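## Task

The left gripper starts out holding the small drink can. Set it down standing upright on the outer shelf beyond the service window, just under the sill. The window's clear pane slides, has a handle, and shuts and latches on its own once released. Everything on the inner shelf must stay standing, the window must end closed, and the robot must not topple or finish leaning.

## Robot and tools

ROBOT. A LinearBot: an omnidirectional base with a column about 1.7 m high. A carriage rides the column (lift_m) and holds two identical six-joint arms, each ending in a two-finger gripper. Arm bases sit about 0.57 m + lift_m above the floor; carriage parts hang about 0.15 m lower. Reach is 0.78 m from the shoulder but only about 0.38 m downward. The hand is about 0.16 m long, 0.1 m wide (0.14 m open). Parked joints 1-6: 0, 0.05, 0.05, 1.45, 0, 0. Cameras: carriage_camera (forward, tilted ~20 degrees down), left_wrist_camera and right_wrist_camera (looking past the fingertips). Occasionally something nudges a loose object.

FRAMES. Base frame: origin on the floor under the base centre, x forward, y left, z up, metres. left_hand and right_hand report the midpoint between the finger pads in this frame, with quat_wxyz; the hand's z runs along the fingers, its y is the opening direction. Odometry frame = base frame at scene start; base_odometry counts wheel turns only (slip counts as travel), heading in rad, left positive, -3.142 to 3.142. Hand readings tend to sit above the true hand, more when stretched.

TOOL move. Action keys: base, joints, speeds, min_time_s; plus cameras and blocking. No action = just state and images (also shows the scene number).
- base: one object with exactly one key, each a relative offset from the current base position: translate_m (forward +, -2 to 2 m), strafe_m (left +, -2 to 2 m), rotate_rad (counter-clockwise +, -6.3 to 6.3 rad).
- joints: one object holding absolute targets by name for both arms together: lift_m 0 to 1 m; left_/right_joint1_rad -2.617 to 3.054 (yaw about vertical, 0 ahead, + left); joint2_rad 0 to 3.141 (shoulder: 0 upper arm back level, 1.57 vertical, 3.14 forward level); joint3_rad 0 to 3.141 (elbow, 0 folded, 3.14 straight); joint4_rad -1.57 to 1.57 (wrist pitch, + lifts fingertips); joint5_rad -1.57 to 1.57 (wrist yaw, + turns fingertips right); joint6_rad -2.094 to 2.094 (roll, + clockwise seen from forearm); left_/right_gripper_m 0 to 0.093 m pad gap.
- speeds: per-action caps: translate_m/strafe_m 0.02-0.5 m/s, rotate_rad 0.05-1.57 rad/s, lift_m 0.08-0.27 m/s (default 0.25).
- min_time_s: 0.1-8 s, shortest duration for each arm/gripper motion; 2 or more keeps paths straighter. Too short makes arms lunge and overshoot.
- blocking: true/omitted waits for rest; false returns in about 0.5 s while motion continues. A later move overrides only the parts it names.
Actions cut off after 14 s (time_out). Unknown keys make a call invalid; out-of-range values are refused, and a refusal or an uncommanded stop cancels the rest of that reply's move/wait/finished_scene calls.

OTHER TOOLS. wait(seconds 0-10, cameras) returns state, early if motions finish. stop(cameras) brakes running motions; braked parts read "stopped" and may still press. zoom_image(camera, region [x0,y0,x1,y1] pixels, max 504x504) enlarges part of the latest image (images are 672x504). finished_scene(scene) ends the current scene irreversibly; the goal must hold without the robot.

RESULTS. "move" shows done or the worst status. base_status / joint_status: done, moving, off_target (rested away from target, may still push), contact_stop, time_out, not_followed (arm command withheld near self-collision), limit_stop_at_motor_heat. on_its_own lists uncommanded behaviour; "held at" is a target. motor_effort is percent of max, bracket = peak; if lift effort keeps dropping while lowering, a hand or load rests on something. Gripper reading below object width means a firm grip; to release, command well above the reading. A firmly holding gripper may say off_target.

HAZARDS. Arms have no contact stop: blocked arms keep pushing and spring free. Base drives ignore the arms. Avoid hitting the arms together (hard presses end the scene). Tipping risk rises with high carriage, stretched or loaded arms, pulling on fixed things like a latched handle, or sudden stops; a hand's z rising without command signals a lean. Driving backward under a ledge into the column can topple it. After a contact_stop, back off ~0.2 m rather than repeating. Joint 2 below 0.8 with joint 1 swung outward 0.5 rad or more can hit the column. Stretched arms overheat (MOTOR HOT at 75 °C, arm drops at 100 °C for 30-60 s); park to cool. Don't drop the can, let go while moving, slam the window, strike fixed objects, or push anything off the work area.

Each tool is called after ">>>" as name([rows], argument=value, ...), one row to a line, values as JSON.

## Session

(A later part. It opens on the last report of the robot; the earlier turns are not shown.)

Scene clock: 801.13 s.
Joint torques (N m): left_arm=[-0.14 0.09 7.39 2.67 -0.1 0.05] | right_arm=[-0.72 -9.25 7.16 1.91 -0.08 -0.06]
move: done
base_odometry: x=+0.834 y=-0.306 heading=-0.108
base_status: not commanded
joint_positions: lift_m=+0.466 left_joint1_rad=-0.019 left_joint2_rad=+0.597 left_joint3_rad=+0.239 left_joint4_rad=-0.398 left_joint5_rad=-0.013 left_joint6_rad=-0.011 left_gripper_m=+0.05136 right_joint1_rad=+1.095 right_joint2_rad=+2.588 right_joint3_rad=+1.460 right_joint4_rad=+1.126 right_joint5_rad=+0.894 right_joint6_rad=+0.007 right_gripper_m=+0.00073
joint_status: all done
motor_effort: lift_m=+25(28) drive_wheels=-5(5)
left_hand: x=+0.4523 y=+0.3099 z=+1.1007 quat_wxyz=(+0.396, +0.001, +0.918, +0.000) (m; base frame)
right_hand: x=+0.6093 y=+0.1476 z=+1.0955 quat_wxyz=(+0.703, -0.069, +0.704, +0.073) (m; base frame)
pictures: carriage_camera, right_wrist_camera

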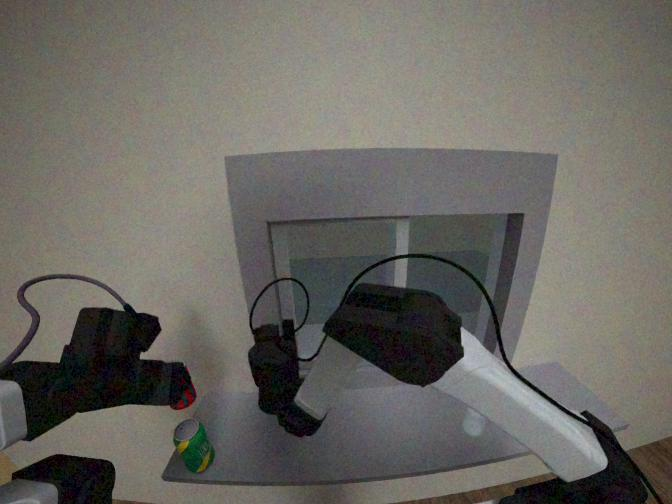

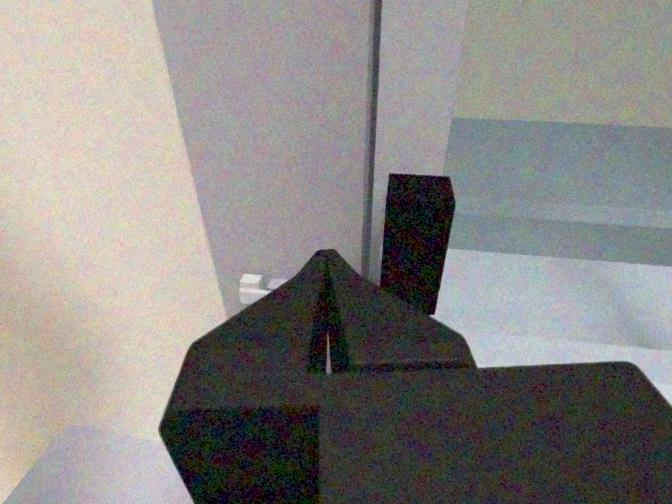

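>>> move(joints={"right_joint1_rad": 1.046, "right_joint2_rad": 2.645, "right_joint3_rad": 1.566, "right_joint4_rad": 1.081, "right_joint5_rad": 0.845}, min_time_s=1.0, cameras=["carriage_camera", "right_wrist_camera"])

Scene clock: 815.47 s.
Joint torques (N m): left_arm=[-0.18 0.02 7.34 2.68 -0.09 0.05] | right_arm=[-0.72 -9.48 7.39 1.83 -0.08 -0.07]
move: done
base_odometry: x=+0.834 y=-0.306 heading=-0.108
base_status: not commanded
joint_positions: lift_m=+0.466 left_joint1_rad=-0.019 left_joint2_rad=+0.597 left_joint3_rad=+0.239 left_joint4_rad=-0.398 left_joint5_rad=-0.013 left_joint6_rad=-0.011 left_gripper_m=+0.05136 right_joint1_rad=+1.052 right_joint2_rad=+2.625 right_joint3_rad=+1.538 right_joint4_rad=+1.087 right_joint5_rad=+0.853 right_joint6_rad=+0.007 right_gripper_m=+0.00073
joint_status: all done
motor_effort: lift_m=+24(27) drive_wheels=-5(5)
left_hand: x=+0.4523 y=+0.3099 z=+1.1007 quat_wxyz=(+0.396, +0.001, +0.918, +0.000) (m; base frame)
right_hand: x=+0.6335 y=+0.1486 z=+1.0934 quat_wxyz=(+0.703, -0.068, +0.704, +0.072) (m; base frame)
pictures: carriage_camera, right_wrist_camera

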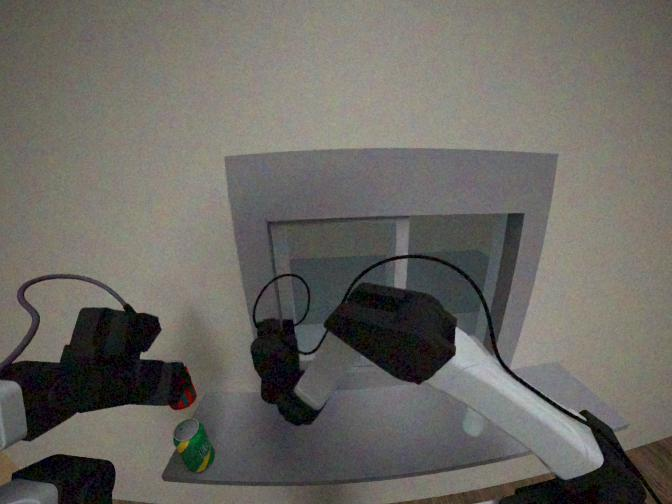

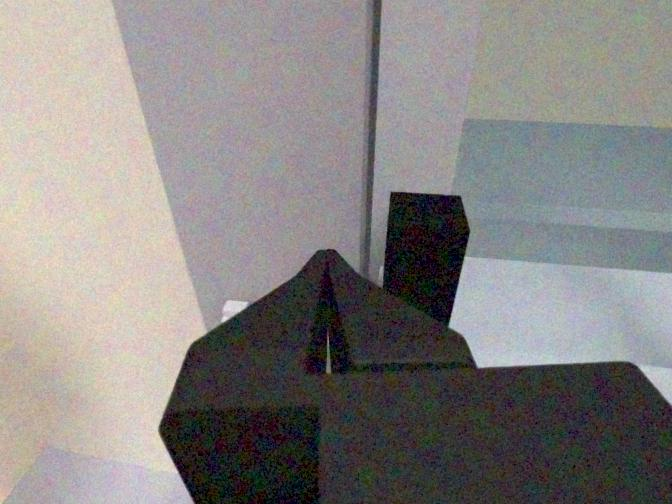

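>>> zoom_image(camera="right_wrist_camera", region=[300, 150, 500, 350])

Scaled by 2.520 from the camera's 672x504 image, which has a finer 960x720 frame.

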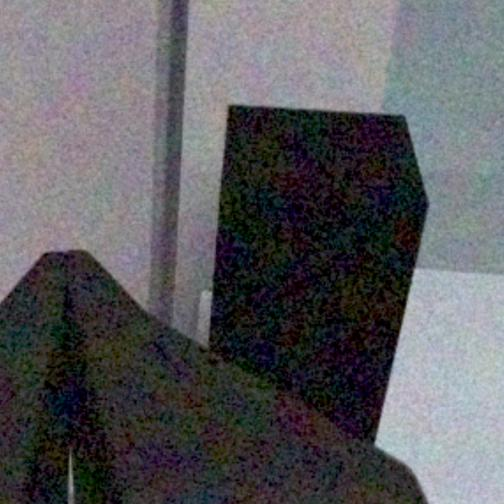

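>>> move(joints={"right_joint1_rad": 1.158, "right_joint2_rad": 2.566, "right_joint3_rad": 1.40, "right_joint4_rad": 1.168, "right_joint5_rad": 1.160}, min_time_s=1.0)

>>> move(joints={"right_gripper_m": 0.058}, cameras=["right_wrist_camera"])

Scene clock: 848.73 s.
Joint torques (N m): left_arm=[-0.16 0.09 7.51 2.67 -0.09 0.05] | right_arm=[0.32 -14 3.45 1.87 0.08 -0.06]
move: done
base_odometry: x=+0.834 y=-0.306 heading=-0.108
base_status: not commanded
joint_positions: lift_m=+0.466 left_joint1_rad=-0.019 left_joint2_rad=+0.597 left_joint3_rad=+0.239 left_joint4_rad=-0.398 left_joint5_rad=-0.013 left_joint6_rad=-0.011 left_gripper_m=+0.05136 right_joint1_rad=+1.153 right_joint2_rad=+2.613 right_joint3_rad=+1.413 right_joint4_rad=+1.156 right_joint5_rad=+1.151 right_joint6_rad=+0.007 right_gripper_m=+0.00073
joint_status: all done
motor_effort: lift_m=+26(28) drive_wheels=-5(5)
left_hand: x=+0.4523 y=+0.3099 z=+1.1007 quat_wxyz=(+0.396, +0.001, +0.918, +0.000) (m; base frame)
right_hand: x=+0.5832 y=+0.1147 z=+1.0720 quat_wxyz=(+0.700, -0.013, +0.713, -0.011) (m; base frame)
pictures: none

Scene clock: 849.37 s.
Joint torques (N m): left_arm=[-0.25 0.16 7.45 2.67 -0.07 0.07] | right_arm=[0.29 -14.02 3.48 1.87 0.09 -0.07]
move: done
base_odometry: x=+0.834 y=-0.306 heading=-0.108
base_status: not commanded
joint_positions: lift_m=+0.466 left_joint1_rad=-0.019 left_joint2_rad=+0.597 left_joint3_rad=+0.239 left_joint4_rad=-0.398 left_joint5_rad=-0.013 left_joint6_rad=-0.011 left_gripper_m=+0.05136 right_joint1_rad=+1.153 right_joint2_rad=+2.613 right_joint3_rad=+1.413 right_joint4_rad=+1.156 right_joint5_rad=+1.152 right_joint6_rad=+0.007 right_gripper_m=+0.05794
joint_status: all done
motor_effort: lift_m=+25(27) drive_wheels=-5(5)
left_hand: x=+0.4523 y=+0.3099 z=+1.1007 quat_wxyz=(+0.396, +0.001, +0.918, +0.000) (m; base frame)
right_hand: x=+0.5832 y=+0.1145 z=+1.0721 quat_wxyz=(+0.701, -0.012, +0.713, -0.012) (m; base frame)
pictures: right_wrist_camera

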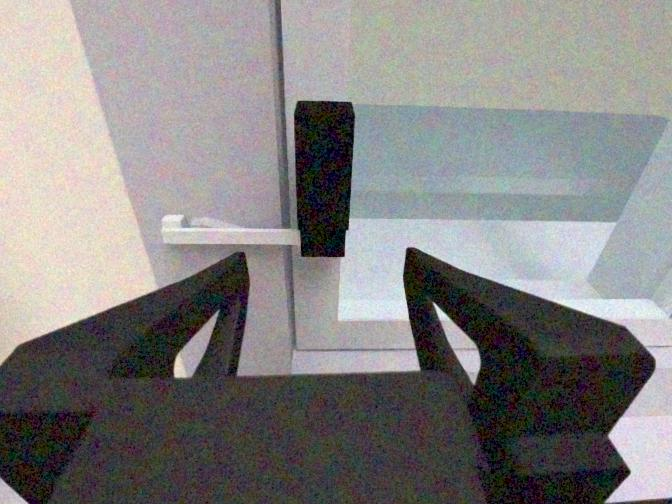

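>>> zoom_image(camera="right_wrist_camera", region=[250, 80, 420, 270])

Scaled by 2.653 from the camera's 672x504 image, which has a finer 960x720 frame.

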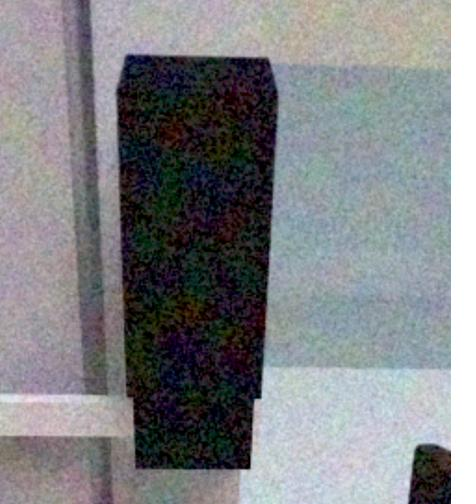

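>>> zoom_image(camera="right_wrist_camera", region=[140, 180, 320, 280])

Scaled by 2.800 from the camera's 672x504 image, which has a finer 960x720 frame.

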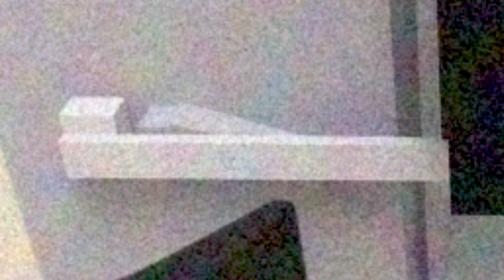

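>>> zoom_image(camera="right_wrist_camera", region=[155, 200, 255, 255])

Scaled by 5.040 from the camera's 672x504 image, which has a finer 960x720 frame.

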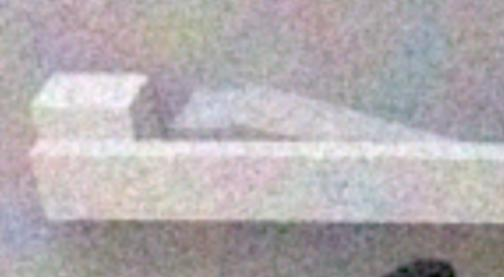

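>>> move(joints={"right_joint1_rad": 1.045, "right_joint2_rad": 2.630, "right_joint3_rad": 1.562, "right_joint4_rad": 1.076, "right_joint5_rad": 1.058}, min_time_s=1.2, cameras=["carriage_camera", "right_wrist_camera"])

Scene clock: 917.27 s.
Joint torques (N m): left_arm=[-0.14 0.17 7.45 2.69 -0.07 0.08] | right_arm=[-0.79 -9.63 7.23 1.69 -0.05 -0.07]
move: done
MOTOR HOT: joint 2 (shoulder) of the right arm reports 99 °C; the controller stops that arm at 100 °C. To cool a motor, set the load down, stop pushing, or move to a pose that needs little force.
base_odometry: x=+0.834 y=-0.306 heading=-0.108
base_status: not commanded
joint_positions: lift_m=+0.466 left_joint1_rad=-0.019 left_joint2_rad=+0.597 left_joint3_rad=+0.239 left_joint4_rad=-0.398 left_joint5_rad=-0.013 left_joint6_rad=-0.011 left_gripper_m=+0.05136 right_joint1_rad=+1.052 right_joint2_rad=+2.613 right_joint3_rad=+1.535 right_joint4_rad=+1.083 right_joint5_rad=+1.067 right_joint6_rad=+0.007 right_gripper_m=+0.05794
joint_status: all done
motor_effort: lift_m=+27(28) drive_wheels=-5(5)
left_hand: x=+0.4523 y=+0.3099 z=+1.1007 quat_wxyz=(+0.396, +0.001, +0.918, +0.000) (m; base frame)
right_hand: x=+0.6369 y=+0.1118 z=+1.0983 quat_wxyz=(+0.708, +0.009, +0.706, -0.001) (m; base frame)
pictures: carriage_camera, right_wrist_camera

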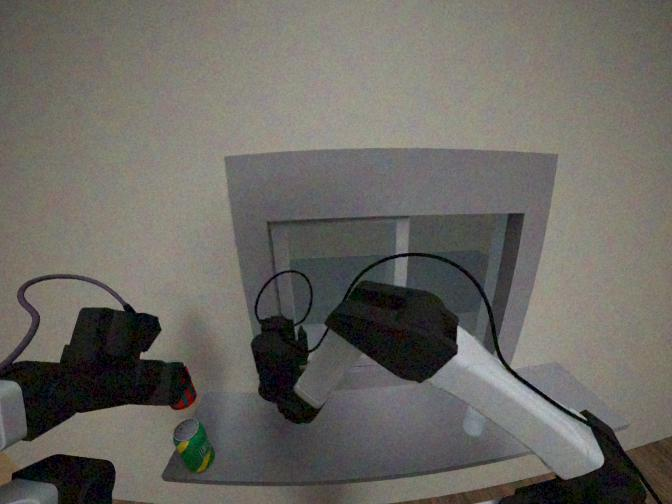

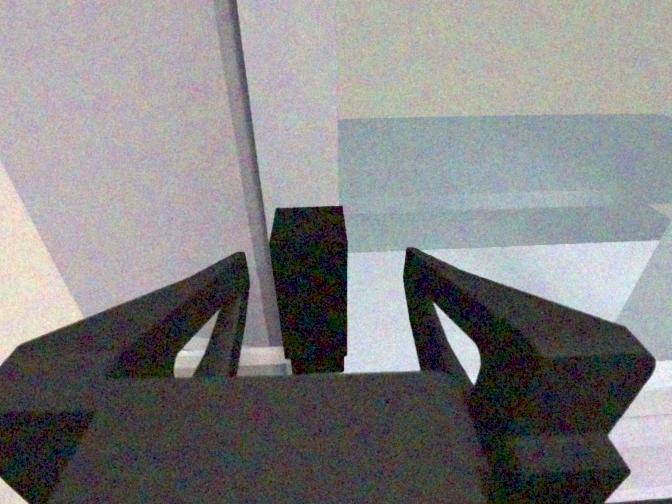

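>>> move(base={"translate_m": -0.1}, speeds={"translate_m": 0.4})

>>> move(joints={"right_joint1_rad": 0.2, "right_joint2_rad": 0.6, "right_joint3_rad": 0.3, "right_joint4_rad": 1.3, "right_joint5_rad": 0.0})

>>> move(joints={"right_joint1_rad": 0.0, "right_joint2_rad": 0.05, "right_joint3_rad": 0.05, "right_joint4_rad": 1.45, "right_joint5_rad": 0.0})

Scene clock: 927.73 s.
Joint torques (N m): left_arm=[-0.06 0.17 7.38 2.7 -0.09 0.05] | right_arm=[-0.53 -9.65 7.23 1.74 -0.07 -0.07]
move: done
MOTOR HOT: still on. Joint 2 (shoulder) of the right arm reports 94 °C.
base_odometry: x=+0.735 y=-0.295 heading=-0.108
base_status: done
joint_positions: lift_m=+0.466 left_joint1_rad=-0.019 left_joint2_rad=+0.597 left_joint3_rad=+0.239 left_joint4_rad=-0.402 left_joint5_rad=-0.013 left_joint6_rad=-0.011 left_gripper_m=+0.05136 right_joint1_rad=+1.050 right_joint2_rad=+2.613 right_joint3_rad=+1.535 right_joint4_rad=+1.078 right_joint5_rad=+1.064 right_joint6_rad=+0.007 right_gripper_m=+0.05794
joint_status: not commanded
motor_effort: lift_m=+24(28) drive_wheels=+0(11)
left_hand: x=+0.4518 y=+0.3099 z=+1.1002 quat_wxyz=(+0.394, +0.001, +0.919, +0.000) (m; base frame)
right_hand: x=+0.6381 y=+0.1112 z=+1.0976 quat_wxyz=(+0.707, +0.007, +0.707, -0.003) (m; base frame)
pictures: none

Scene clock: 929.83 s.
Joint torques (N m): left_arm=[-0.13 0.17 7.43 2.76 -0.1 0.03] | right_arm=[-0.96 0.83 4.63 0.77 -0.14 -0.06]
move: done
MOTOR HOT: still on. Joint 2 (shoulder) of the right arm reports 92 °C.
base_odometry: x=+0.735 y=-0.295 heading=-0.108
base_status: not commanded
joint_positions: lift_m=+0.466 left_joint1_rad=-0.019 left_joint2_rad=+0.597 left_joint3_rad=+0.239 left_joint4_rad=-0.402 left_joint5_rad=-0.013 left_joint6_rad=-0.011 left_gripper_m=+0.05136 right_joint1_rad=+0.209 right_joint2_rad=+0.605 right_joint3_rad=+0.315 right_joint4_rad=+1.295 right_joint5_rad=+0.009 right_joint6_rad=+0.006 right_gripper_m=+0.05794
joint_status: all done
motor_effort: lift_m=+23(28) drive_wheels=-2(3)
left_hand: x=+0.4516 y=+0.3099 z=+1.1000 quat_wxyz=(+0.394, +0.001, +0.919, +0.000) (m; base frame)
right_hand: x=+0.4039 y=-0.2744 z=+1.4992 quat_wxyz=(+0.955, -0.024, +0.278, +0.102) (m; base frame)
pictures: none

Scene clock: 931.00 s.
Joint torques (N m): left_arm=[-0.21 0.24 7.41 2.69 -0.09 0.07] | right_arm=[-0.96 2.7 3.81 -0.24 -0.11 -0.06]
move: done
MOTOR HOT: still on. Joint 2 (shoulder) of the right arm reports 90 °C.
base_odometry: x=+0.735 y=-0.295 heading=-0.108
base_status: not commanded
joint_positions: lift_m=+0.466 left_joint1_rad=-0.019 left_joint2_rad=+0.597 left_joint3_rad=+0.239 left_joint4_rad=-0.402 left_joint5_rad=-0.013 left_joint6_rad=-0.011 left_gripper_m=+0.05136 right_joint1_rad=+0.009 right_joint2_rad=+0.058 right_joint3_rad=+0.063 right_joint4_rad=+1.442 right_joint5_rad=+0.007 right_joint6_rad=+0.006 right_gripper_m=+0.05794
joint_status: all done
motor_effort: lift_m=+25(28) drive_wheels=-2(3)
left_hand: x=+0.4516 y=+0.3099 z=+1.1000 quat_wxyz=(+0.394, +0.001, +0.919, +0.000) (m; base frame)
right_hand: x=+0.2517 y=-0.3127 z=+1.4750 quat_wxyz=(+0.998, +0.003, +0.062, +0.007) (m; base frame)
pictures: none

>>> wait(seconds=0.5, cameras=["carriage_camera", "left_wrist_camera"])

>>> zoom_image(camera="carriage_camera", region=[140, 340, 220, 420])

>>> zoom_image(camera="left_wrist_camera", region=[200, 130, 460, 390])

Scene clock: 999.63 s.
Joint torques (N m): left_arm=[-0.12 0.18 7.38 2.73 -0.08 0.09] | right_arm=[-0.95 2.7 3.82 -0.24 -0.11 -0.07]
MOTOR HOT: cleared for the motors of the right arm.
base_odometry: x=+0.735 y=-0.295 heading=-0.108
base_status: not commanded
joint_positions: lift_m=+0.466 left_joint1_rad=-0.019 left_joint2_rad=+0.597 left_joint3_rad=+0.239 left_joint4_rad=-0.402 left_joint5_rad=-0.013 left_joint6_rad=-0.011 left_gripper_m=+0.05136 right_joint1_rad=+0.009 right_joint2_rad=+0.058 right_joint3_rad=+0.063 right_joint4_rad=+1.442 right_joint5_rad=+0.007 right_joint6_rad=+0.006 right_gripper_m=+0.05794
joint_status: all done
motor_effort: lift_m=+24(28) drive_wheels=-2(3)
left_hand: x=+0.4516 y=+0.3099 z=+1.1000 quat_wxyz=(+0.394, +0.001, +0.919, +0.000) (m; base frame)
right_hand: x=+0.2517 y=-0.3127 z=+1.4750 quat_wxyz=(+0.998, +0.003, +0.062, +0.007) (m; base frame)
wait: 0.50 s; at rest from the start
pictures: carriage_camera, left_wrist_camera

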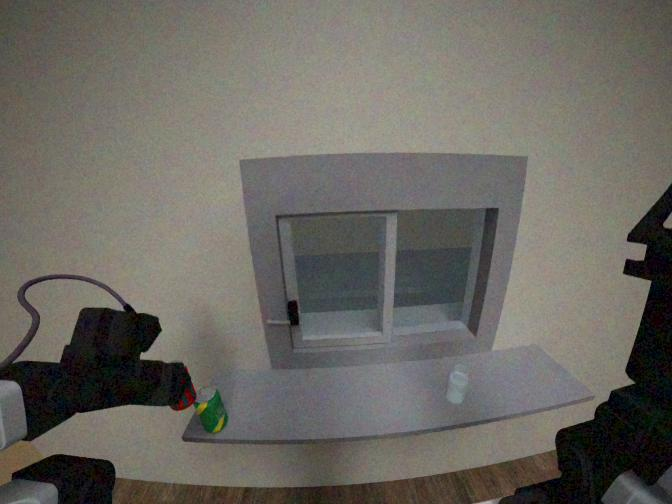

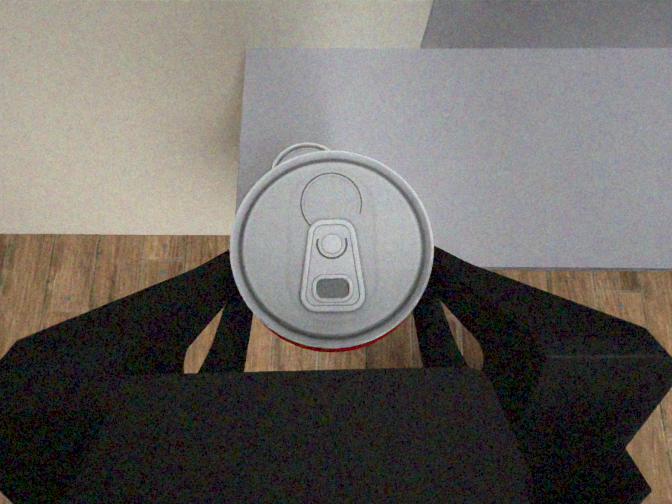

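Scaled by 6.300 from the camera's 672x504 image, which has a finer 960x720 frame.

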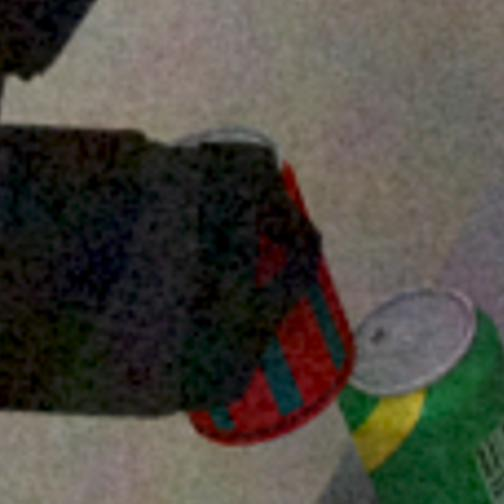

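Scaled by 1.938 from the camera's 672x504 image, which has a finer 960x720 frame.

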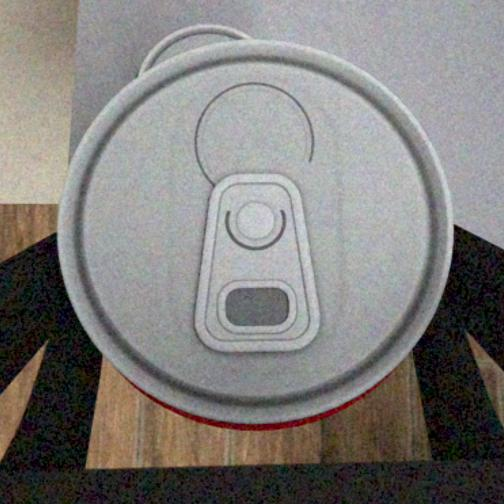

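>>> move(base={"strafe_m": 0.115}, speeds={"strafe_m": 0.2}, joints={"right_joint1_rad": 0.6, "right_joint2_rad": 1.0, "right_joint3_rad": 0.3, "right_joint4_rad": 1.3, "right_joint5_rad": 0.6, "lift_m": 0.42})

>>> move(base={"translate_m": 0.095}, speeds={"translate_m": 0.15}, joints={"right_joint1_rad": 1.02, "right_joint2_rad": 2.248, "right_joint3_rad": 0.895, "right_joint4_rad": 1.354, "right_joint5_rad": 1.02}, min_time_s=1.2, cameras=["carriage_camera", "right_wrist_camera"])

Scene clock: 1068.37 s.
Joint torques (N m): left_arm=[-0.13 0.21 7.45 2.76 -0.08 0.08] | right_arm=[0.43 -0.54 8.42 1.47 -0.15 -0.09]
move: done
base_odometry: x=+0.747 y=-0.180 heading=-0.108
base_status: done
joint_positions: lift_m=+0.420 left_joint1_rad=-0.019 left_joint2_rad=+0.598 left_joint3_rad=+0.239 left_joint4_rad=-0.408 left_joint5_rad=-0.013 left_joint6_rad=-0.011 left_gripper_m=+0.05136 right_joint1_rad=+0.593 right_joint2_rad=+0.996 right_joint3_rad=+0.269 right_joint4_rad=+1.300 right_joint5_rad=+0.591 right_joint6_rad=+0.006 right_gripper_m=+0.05794
joint_status: all done
motor_effort: lift_m=+25(29) drive_wheels=-2(10)
left_hand: x=+0.4507 y=+0.3099 z=+1.0529 quat_wxyz=(+0.391, +0.001, +0.920, +0.000) (m; base frame)
right_hand: x=+0.5087 y=-0.2341 z=+1.3281 quat_wxyz=(+0.844, +0.112, +0.512, +0.115) (m; base frame)
pictures: none

Scene clock: 1070.00 s.
Joint torques (N m): left_arm=[-0.16 0.03 7.36 2.75 -0.1 0.03] | right_arm=[0.44 -7.06 5.72 1.97 0.08 -0.06]
move: done
base_odometry: x=+0.842 y=-0.191 heading=-0.108
base_status: done
joint_positions: lift_m=+0.420 left_joint1_rad=-0.019 left_joint2_rad=+0.598 left_joint3_rad=+0.239 left_joint4_rad=-0.405 left_joint5_rad=-0.013 left_joint6_rad=-0.011 left_gripper_m=+0.05136 right_joint1_rad=+1.013 right_joint2_rad=+2.238 right_joint3_rad=+0.872 right_joint4_rad=+1.341 right_joint5_rad=+1.011 right_joint6_rad=+0.006 right_gripper_m=+0.05795
joint_status: all done
motor_effort: lift_m=+27(29) drive_wheels=-3(12)
left_hand: x=+0.4511 y=+0.3099 z=+1.0534 quat_wxyz=(+0.393, +0.001, +0.920, +0.000) (m; base frame)
right_hand: x=+0.5877 y=-0.0011 z=+1.0820 quat_wxyz=(+0.702, -0.006, +0.712, -0.004) (m; base frame)
pictures: carriage_camera, right_wrist_camera

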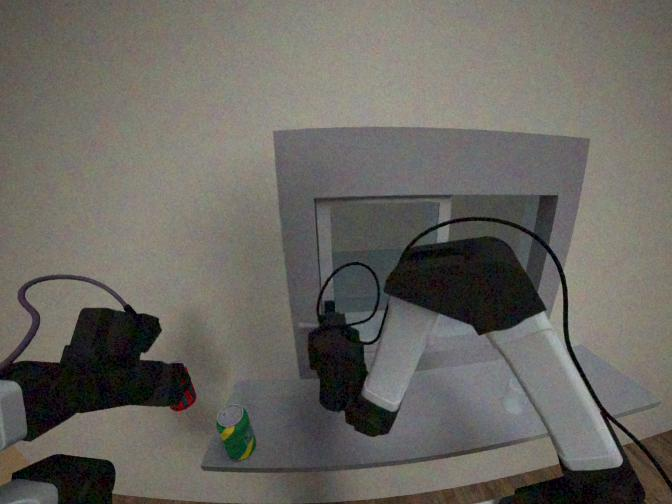

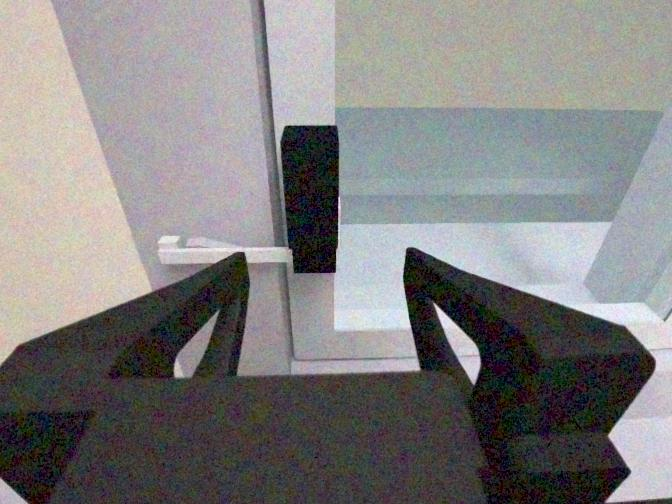

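>>> move(cameras=["right_wrist_camera", "carriage_camera"])

Scene clock: 1094.30 s.
Joint torques (N m): left_arm=[-0.2 0.02 7.41 2.75 -0.09 0.08] | right_arm=[0.42 -7.15 5.71 1.95 0.08 -0.06]
base_odometry: x=+0.842 y=-0.191 heading=-0.108
base_status: done
joint_positions: lift_m=+0.420 left_joint1_rad=-0.019 left_joint2_rad=+0.598 left_joint3_rad=+0.239 left_joint4_rad=-0.405 left_joint5_rad=-0.013 left_joint6_rad=-0.011 left_gripper_m=+0.05136 right_joint1_rad=+1.013 right_joint2_rad=+2.238 right_joint3_rad=+0.872 right_joint4_rad=+1.342 right_joint5_rad=+1.012 right_joint6_rad=+0.006 right_gripper_m=+0.05795
joint_status: all done
motor_effort: lift_m=+27(29) drive_wheels=-3(12)
left_hand: x=+0.4511 y=+0.3099 z=+1.0534 quat_wxyz=(+0.393, +0.001, +0.920, +0.000) (m; base frame)
right_hand: x=+0.5877 y=-0.0014 z=+1.0823 quat_wxyz=(+0.703, -0.005, +0.711, -0.004) (m; base frame)
pictures: carriage_camera, right_wrist_camera

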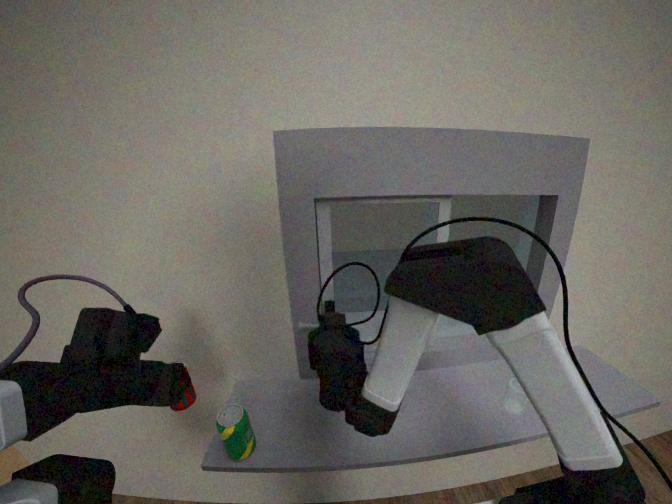

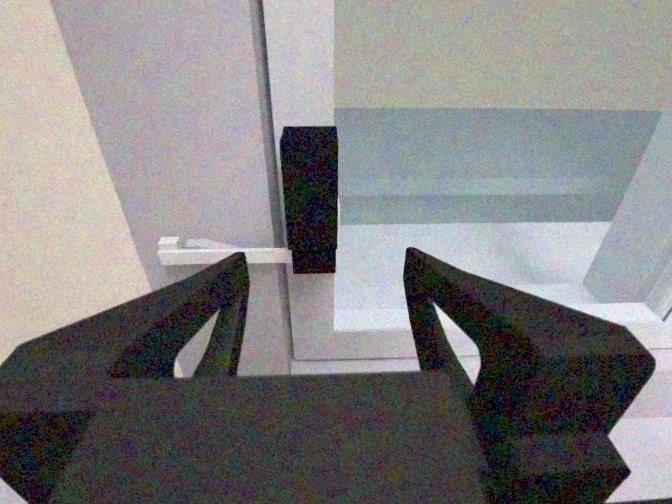

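>>> move(joints={"lift_m": 0.43, "right_joint1_rad": 1.043, "right_joint2_rad": 2.238, "right_joint3_rad": 0.872, "right_joint4_rad": 1.341, "right_joint5_rad": 1.042, "right_joint6_rad": 0.006, "right_gripper_m": 0.06}, cameras=["right_wrist_camera"])

>>> move(base={"translate_m": 0.035}, speeds={"translate_m": 0.06}, cameras=["right_wrist_camera"])

Scene clock: 1117.43 s.
Joint torques (N m): left_arm=[-0.25 -0.06 7.43 2.7 -0.1 0.09] | right_arm=[0.31 -7.97 3.77 1.8 0.03 0]
move: done
base_odometry: x=+0.842 y=-0.191 heading=-0.108
base_status: not commanded
joint_positions: lift_m=+0.430 left_joint1_rad=-0.019 left_joint2_rad=+0.599 left_joint3_rad=+0.239 left_joint4_rad=-0.401 left_joint5_rad=-0.013 left_joint6_rad=-0.011 left_gripper_m=+0.05136 right_joint1_rad=+1.038 right_joint2_rad=+2.239 right_joint3_rad=+0.872 right_joint4_rad=+1.342 right_joint5_rad=+1.033 right_joint6_rad=+0.006 right_gripper_m=+0.05991
joint_status: all done
motor_effort: lift_m=+26(31) drive_wheels=+0(3)
left_hand: x=+0.4518 y=+0.3099 z=+1.0640 quat_wxyz=(+0.394, +0.001, +0.919, +0.000) (m; base frame)
right_hand: x=+0.5798 y=+0.0042 z=+1.0918 quat_wxyz=(+0.703, -0.007, +0.711, -0.003) (m; base frame)
pictures: right_wrist_camera

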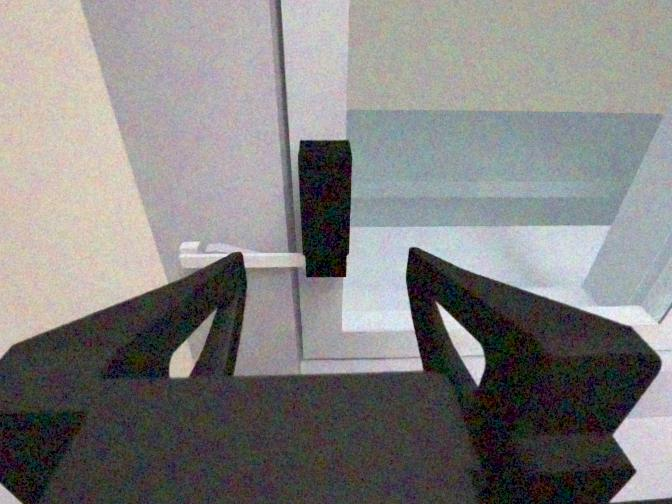

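Scene clock: 1118.57 s.
Joint torques (N m): left_arm=[-0.14 -0.05 7.36 2.69 -0.1 0.05] | right_arm=[0.14 -8.06 4 1.79 0.06 0]
move: done
base_odometry: x=+0.876 y=-0.194 heading=-0.107
base_status: done
joint_positions: lift_m=+0.430 left_joint1_rad=-0.019 left_joint2_rad=+0.599 left_joint3_rad=+0.239 left_joint4_rad=-0.401 left_joint5_rad=-0.013 left_joint6_rad=-0.011 left_gripper_m=+0.05136 right_joint1_rad=+1.039 right_joint2_rad=+2.239 right_joint3_rad=+0.872 right_joint4_rad=+1.342 right_joint5_rad=+1.036 right_joint6_rad=+0.006 right_gripper_m=+0.05991
joint_status: not commanded
motor_effort: lift_m=+25(28) drive_wheels=-3(7)
left_hand: x=+0.4518 y=+0.3099 z=+1.0640 quat_wxyz=(+0.394, +0.001, +0.919, +0.000) (m; base frame)
right_hand: x=+0.5794 y=+0.0041 z=+1.0918 quat_wxyz=(+0.703, -0.006, +0.711, -0.004) (m; base frame)
pictures: right_wrist_camera

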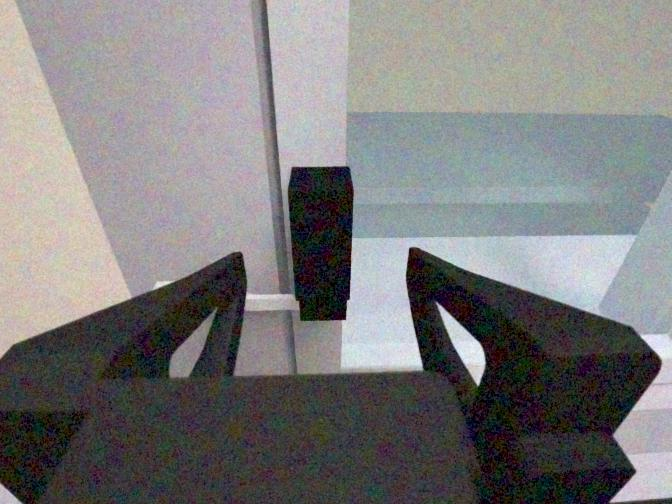

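>>> move(base={"translate_m": 0.026}, speeds={"translate_m": 0.05}, cameras=["right_wrist_camera"])

Scene clock: 1127.33 s.
Joint torques (N m): left_arm=[-0.17 0.02 7.42 2.67 -0.1 0.06] | right_arm=[0.08 -7.94 3.78 1.8 0.05 0]
move: done
base_odometry: x=+0.902 y=-0.197 heading=-0.107
base_status: done
joint_positions: lift_m=+0.430 left_joint1_rad=-0.019 left_joint2_rad=+0.599 left_joint3_rad=+0.239 left_joint4_rad=-0.401 left_joint5_rad=-0.013 left_joint6_rad=-0.011 left_gripper_m=+0.05136 right_joint1_rad=+1.040 right_joint2_rad=+2.239 right_joint3_rad=+0.872 right_joint4_rad=+1.342 right_joint5_rad=+1.037 right_joint6_rad=+0.006 right_gripper_m=+0.05991
joint_status: not commanded
motor_effort: lift_m=+23(28) drive_wheels=-3(7)
left_hand: x=+0.4517 y=+0.3099 z=+1.0639 quat_wxyz=(+0.394, +0.001, +0.919, +0.000) (m; base frame)
right_hand: x=+0.5789 y=+0.0045 z=+1.0918 quat_wxyz=(+0.703, -0.007, +0.711, -0.004) (m; base frame)
pictures: right_wrist_camera

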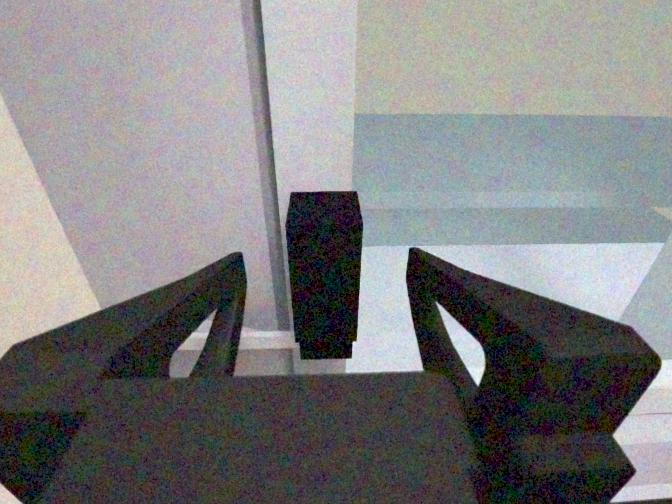

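>>> move(base={"translate_m": 0.012}, speeds={"translate_m": 0.04}, cameras=["right_wrist_camera"])

Scene clock: 1137.30 s.
Joint torques (N m): left_arm=[-0.14 -0.06 7.41 2.69 -0.1 0.04] | right_arm=[0.01 -7.84 3.86 1.8 0.04 0]
move: done
base_odometry: x=+0.914 y=-0.198 heading=-0.107
base_status: done
joint_positions: lift_m=+0.430 left_joint1_rad=-0.019 left_joint2_rad=+0.599 left_joint3_rad=+0.239 left_joint4_rad=-0.402 left_joint5_rad=-0.013 left_joint6_rad=-0.011 left_gripper_m=+0.05136 right_joint1_rad=+1.041 right_joint2_rad=+2.239 right_joint3_rad=+0.872 right_joint4_rad=+1.342 right_joint5_rad=+1.037 right_joint6_rad=+0.006 right_gripper_m=+0.05991
joint_status: not commanded
motor_effort: lift_m=+25(26) drive_wheels=-3(7)
left_hand: x=+0.4517 y=+0.3099 z=+1.0639 quat_wxyz=(+0.394, +0.001, +0.919, +0.000) (m; base frame)
right_hand: x=+0.5788 y=+0.0046 z=+1.0918 quat_wxyz=(+0.703, -0.007, +0.711, -0.004) (m; base frame)
pictures: right_wrist_camera

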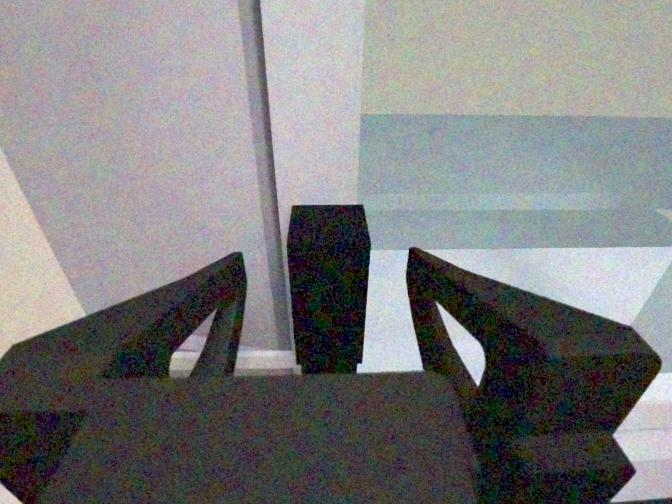

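>>> move(base={"strafe_m": -0.03}, speeds={"strafe_m": 0.05}, cameras=["right_wrist_camera"])

Scene clock: 1144.80 s.
Joint torques (N m): left_arm=[-0.1 0.08 7.47 2.71 -0.1 0.07] | right_arm=[0.06 -8.03 3.79 1.79 0.05 0]
move: done
base_odometry: x=+0.911 y=-0.228 heading=-0.107
base_status: done
joint_positions: lift_m=+0.430 left_joint1_rad=-0.019 left_joint2_rad=+0.599 left_joint3_rad=+0.239 left_joint4_rad=-0.402 left_joint5_rad=-0.013 left_joint6_rad=-0.011 left_gripper_m=+0.05136 right_joint1_rad=+1.041 right_joint2_rad=+2.239 right_joint3_rad=+0.872 right_joint4_rad=+1.342 right_joint5_rad=+1.037 right_joint6_rad=+0.006 right_gripper_m=+0.05992
joint_status: not commanded
motor_effort: lift_m=+25(27) drive_wheels=-3(6)
left_hand: x=+0.4517 y=+0.3099 z=+1.0639 quat_wxyz=(+0.394, +0.001, +0.919, +0.000) (m; base frame)
right_hand: x=+0.5788 y=+0.0046 z=+1.0918 quat_wxyz=(+0.703, -0.007, +0.711, -0.004) (m; base frame)
pictures: right_wrist_camera

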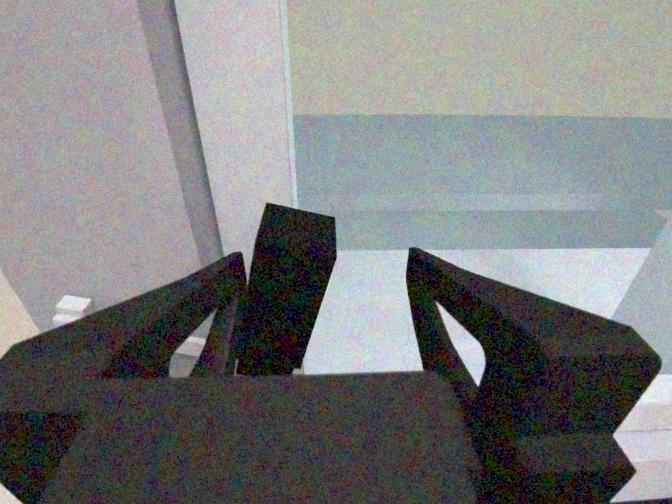

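>>> move(base={"strafe_m": -0.03}, speeds={"strafe_m": 0.05}, cameras=["right_wrist_camera"])

Scene clock: 1149.93 s.
Joint torques (N m): left_arm=[-0.16 0.02 7.39 2.68 -0.1 0.08] | right_arm=[-0.17 -7.98 3.82 1.77 0.18 0]
move: done
base_odometry: x=+0.908 y=-0.258 heading=-0.107
base_status: done
joint_positions: lift_m=+0.430 left_joint1_rad=-0.019 left_joint2_rad=+0.599 left_joint3_rad=+0.239 left_joint4_rad=-0.402 left_joint5_rad=-0.013 left_joint6_rad=-0.011 left_gripper_m=+0.05136 right_joint1_rad=+1.043 right_joint2_rad=+2.239 right_joint3_rad=+0.872 right_joint4_rad=+1.344 right_joint5_rad=+1.024 right_joint6_rad=+0.006 right_gripper_m=+0.05993
joint_status: not commanded
motor_effort: lift_m=+25(28) drive_wheels=-2(6)
left_hand: x=+0.4517 y=+0.3099 z=+1.0639 quat_wxyz=(+0.394, +0.001, +0.919, +0.000) (m; base frame)
right_hand: x=+0.5781 y=+0.0076 z=+1.0921 quat_wxyz=(+0.703, -0.011, +0.711, +0.002) (m; base frame)
pictures: right_wrist_camera

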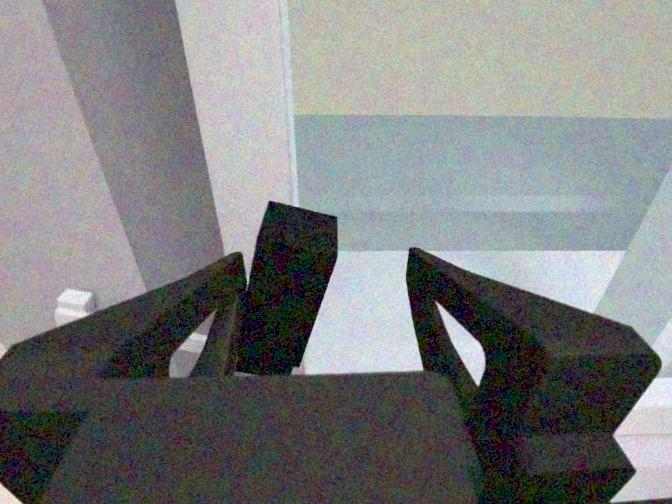

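>>> move(base={"strafe_m": -0.1}, speeds={"strafe_m": 0.08}, cameras=["right_wrist_camera"])

>>> move(base={"strafe_m": -0.1}, speeds={"strafe_m": 0.08}, cameras=["right_wrist_camera", "carriage_camera"])

Scene clock: 1167.50 s.
Joint torques (N m): left_arm=[-0.02 0.01 7.45 2.69 -0.07 0.08] | right_arm=[-0.39 -7.99 3.77 1.76 0.16 0]
move: done
base_odometry: x=+0.898 y=-0.357 heading=-0.107
base_status: done
joint_positions: lift_m=+0.430 left_joint1_rad=-0.019 left_joint2_rad=+0.599 left_joint3_rad=+0.239 left_joint4_rad=-0.402 left_joint5_rad=-0.013 left_joint6_rad=-0.011 left_gripper_m=+0.05136 right_joint1_rad=+1.046 right_joint2_rad=+2.239 right_joint3_rad=+0.872 right_joint4_rad=+1.347 right_joint5_rad=+1.025 right_joint6_rad=+0.006 right_gripper_m=+0.05993
joint_status: not commanded
motor_effort: lift_m=+27(28) drive_wheels=-1(6)
left_hand: x=+0.4517 y=+0.3099 z=+1.0639 quat_wxyz=(+0.394, +0.001, +0.919, +0.000) (m; base frame)
right_hand: x=+0.5772 y=+0.0085 z=+1.0925 quat_wxyz=(+0.703, -0.011, +0.711, +0.004) (m; base frame)
pictures: right_wrist_camera

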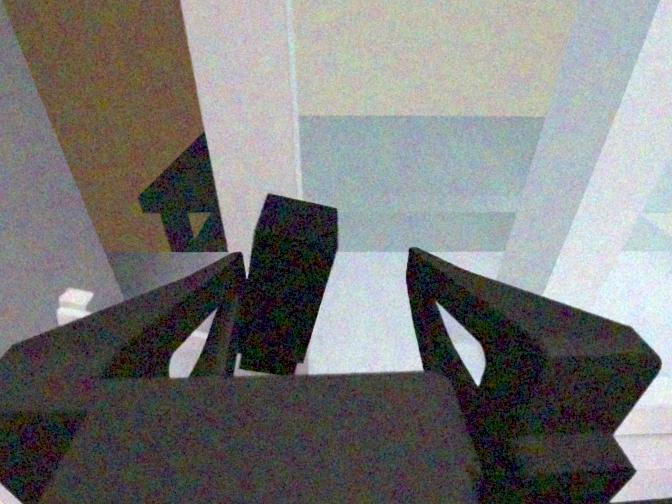

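Scene clock: 1169.47 s.
Joint torques (N m): left_arm=[-0.12 0.02 7.31 2.71 -0.07 0.06] | right_arm=[-0.53 -7.97 3.74 1.75 0.17 0]
move: done
base_odometry: x=+0.887 y=-0.456 heading=-0.106
base_status: done
joint_positions: lift_m=+0.430 left_joint1_rad=-0.019 left_joint2_rad=+0.599 left_joint3_rad=+0.239 left_joint4_rad=-0.402 left_joint5_rad=-0.013 left_joint6_rad=-0.011 left_gripper_m=+0.05136 right_joint1_rad=+1.047 right_joint2_rad=+2.239 right_joint3_rad=+0.872 right_joint4_rad=+1.347 right_joint5_rad=+1.024 right_joint6_rad=+0.006 right_gripper_m=+0.05993
joint_status: not commanded
motor_effort: lift_m=+25(27) drive_wheels=-1(9)
left_hand: x=+0.4517 y=+0.3099 z=+1.0639 quat_wxyz=(+0.394, +0.001, +0.919, +0.000) (m; base frame)
right_hand: x=+0.5767 y=+0.0091 z=+1.0927 quat_wxyz=(+0.704, -0.012, +0.711, +0.005) (m; base frame)
pictures: carriage_camera, right_wrist_camera

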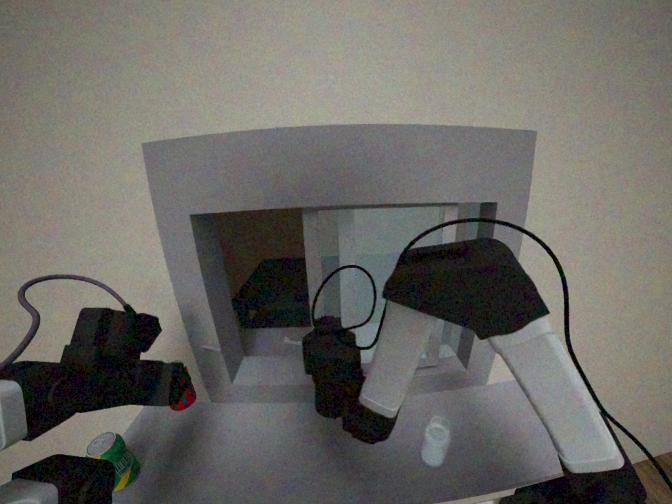

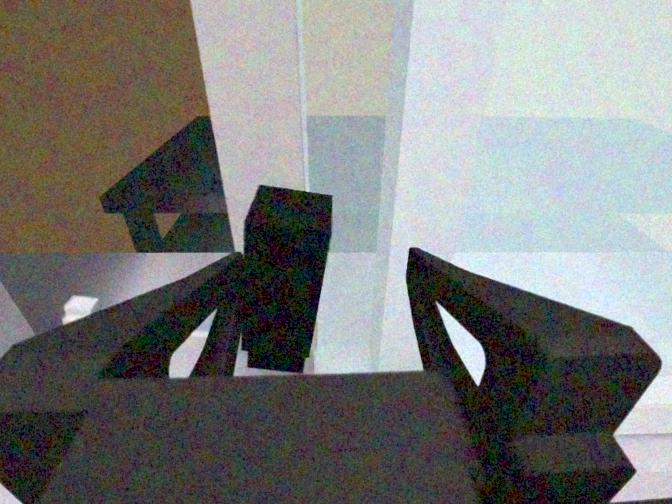

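>>> move(base={"strafe_m": -0.055}, speeds={"strafe_m": 0.06}, cameras=["right_wrist_camera", "carriage_camera"])

Scene clock: 1179.90 s.
Joint torques (N m): left_arm=[-0.08 0.01 7.47 2.68 -0.11 0.08] | right_arm=[-0.57 -8.08 3.84 1.73 0.19 0]
move: done
base_odometry: x=+0.882 y=-0.511 heading=-0.106
base_status: done
joint_positions: lift_m=+0.430 left_joint1_rad=-0.019 left_joint2_rad=+0.599 left_joint3_rad=+0.239 left_joint4_rad=-0.402 left_joint5_rad=-0.013 left_joint6_rad=-0.011 left_gripper_m=+0.05136 right_joint1_rad=+1.047 right_joint2_rad=+2.239 right_joint3_rad=+0.872 right_joint4_rad=+1.347 right_joint5_rad=+1.022 right_joint6_rad=+0.006 right_gripper_m=+0.05993
joint_status: not commanded
motor_effort: lift_m=+26(28) drive_wheels=-2(7)
left_hand: x=+0.4517 y=+0.3099 z=+1.0639 quat_wxyz=(+0.394, +0.001, +0.919, +0.000) (m; base frame)
right_hand: x=+0.5767 y=+0.0094 z=+1.0927 quat_wxyz=(+0.704, -0.012, +0.711, +0.005) (m; base frame)
pictures: carriage_camera, right_wrist_camera

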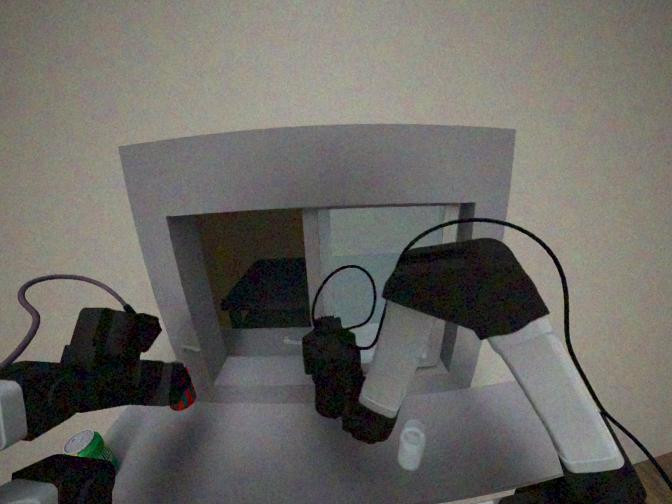

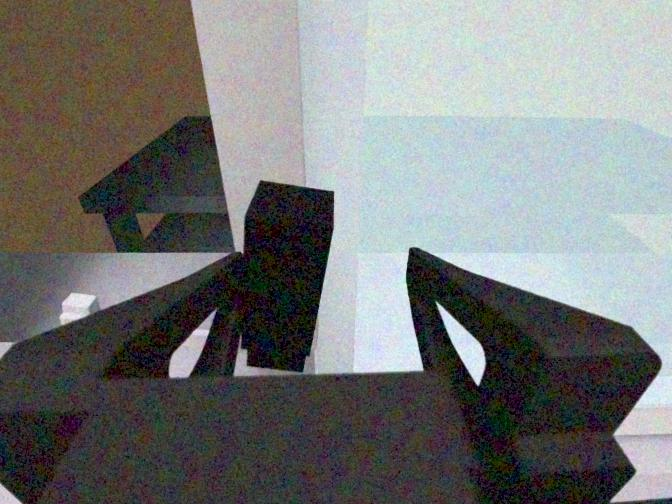

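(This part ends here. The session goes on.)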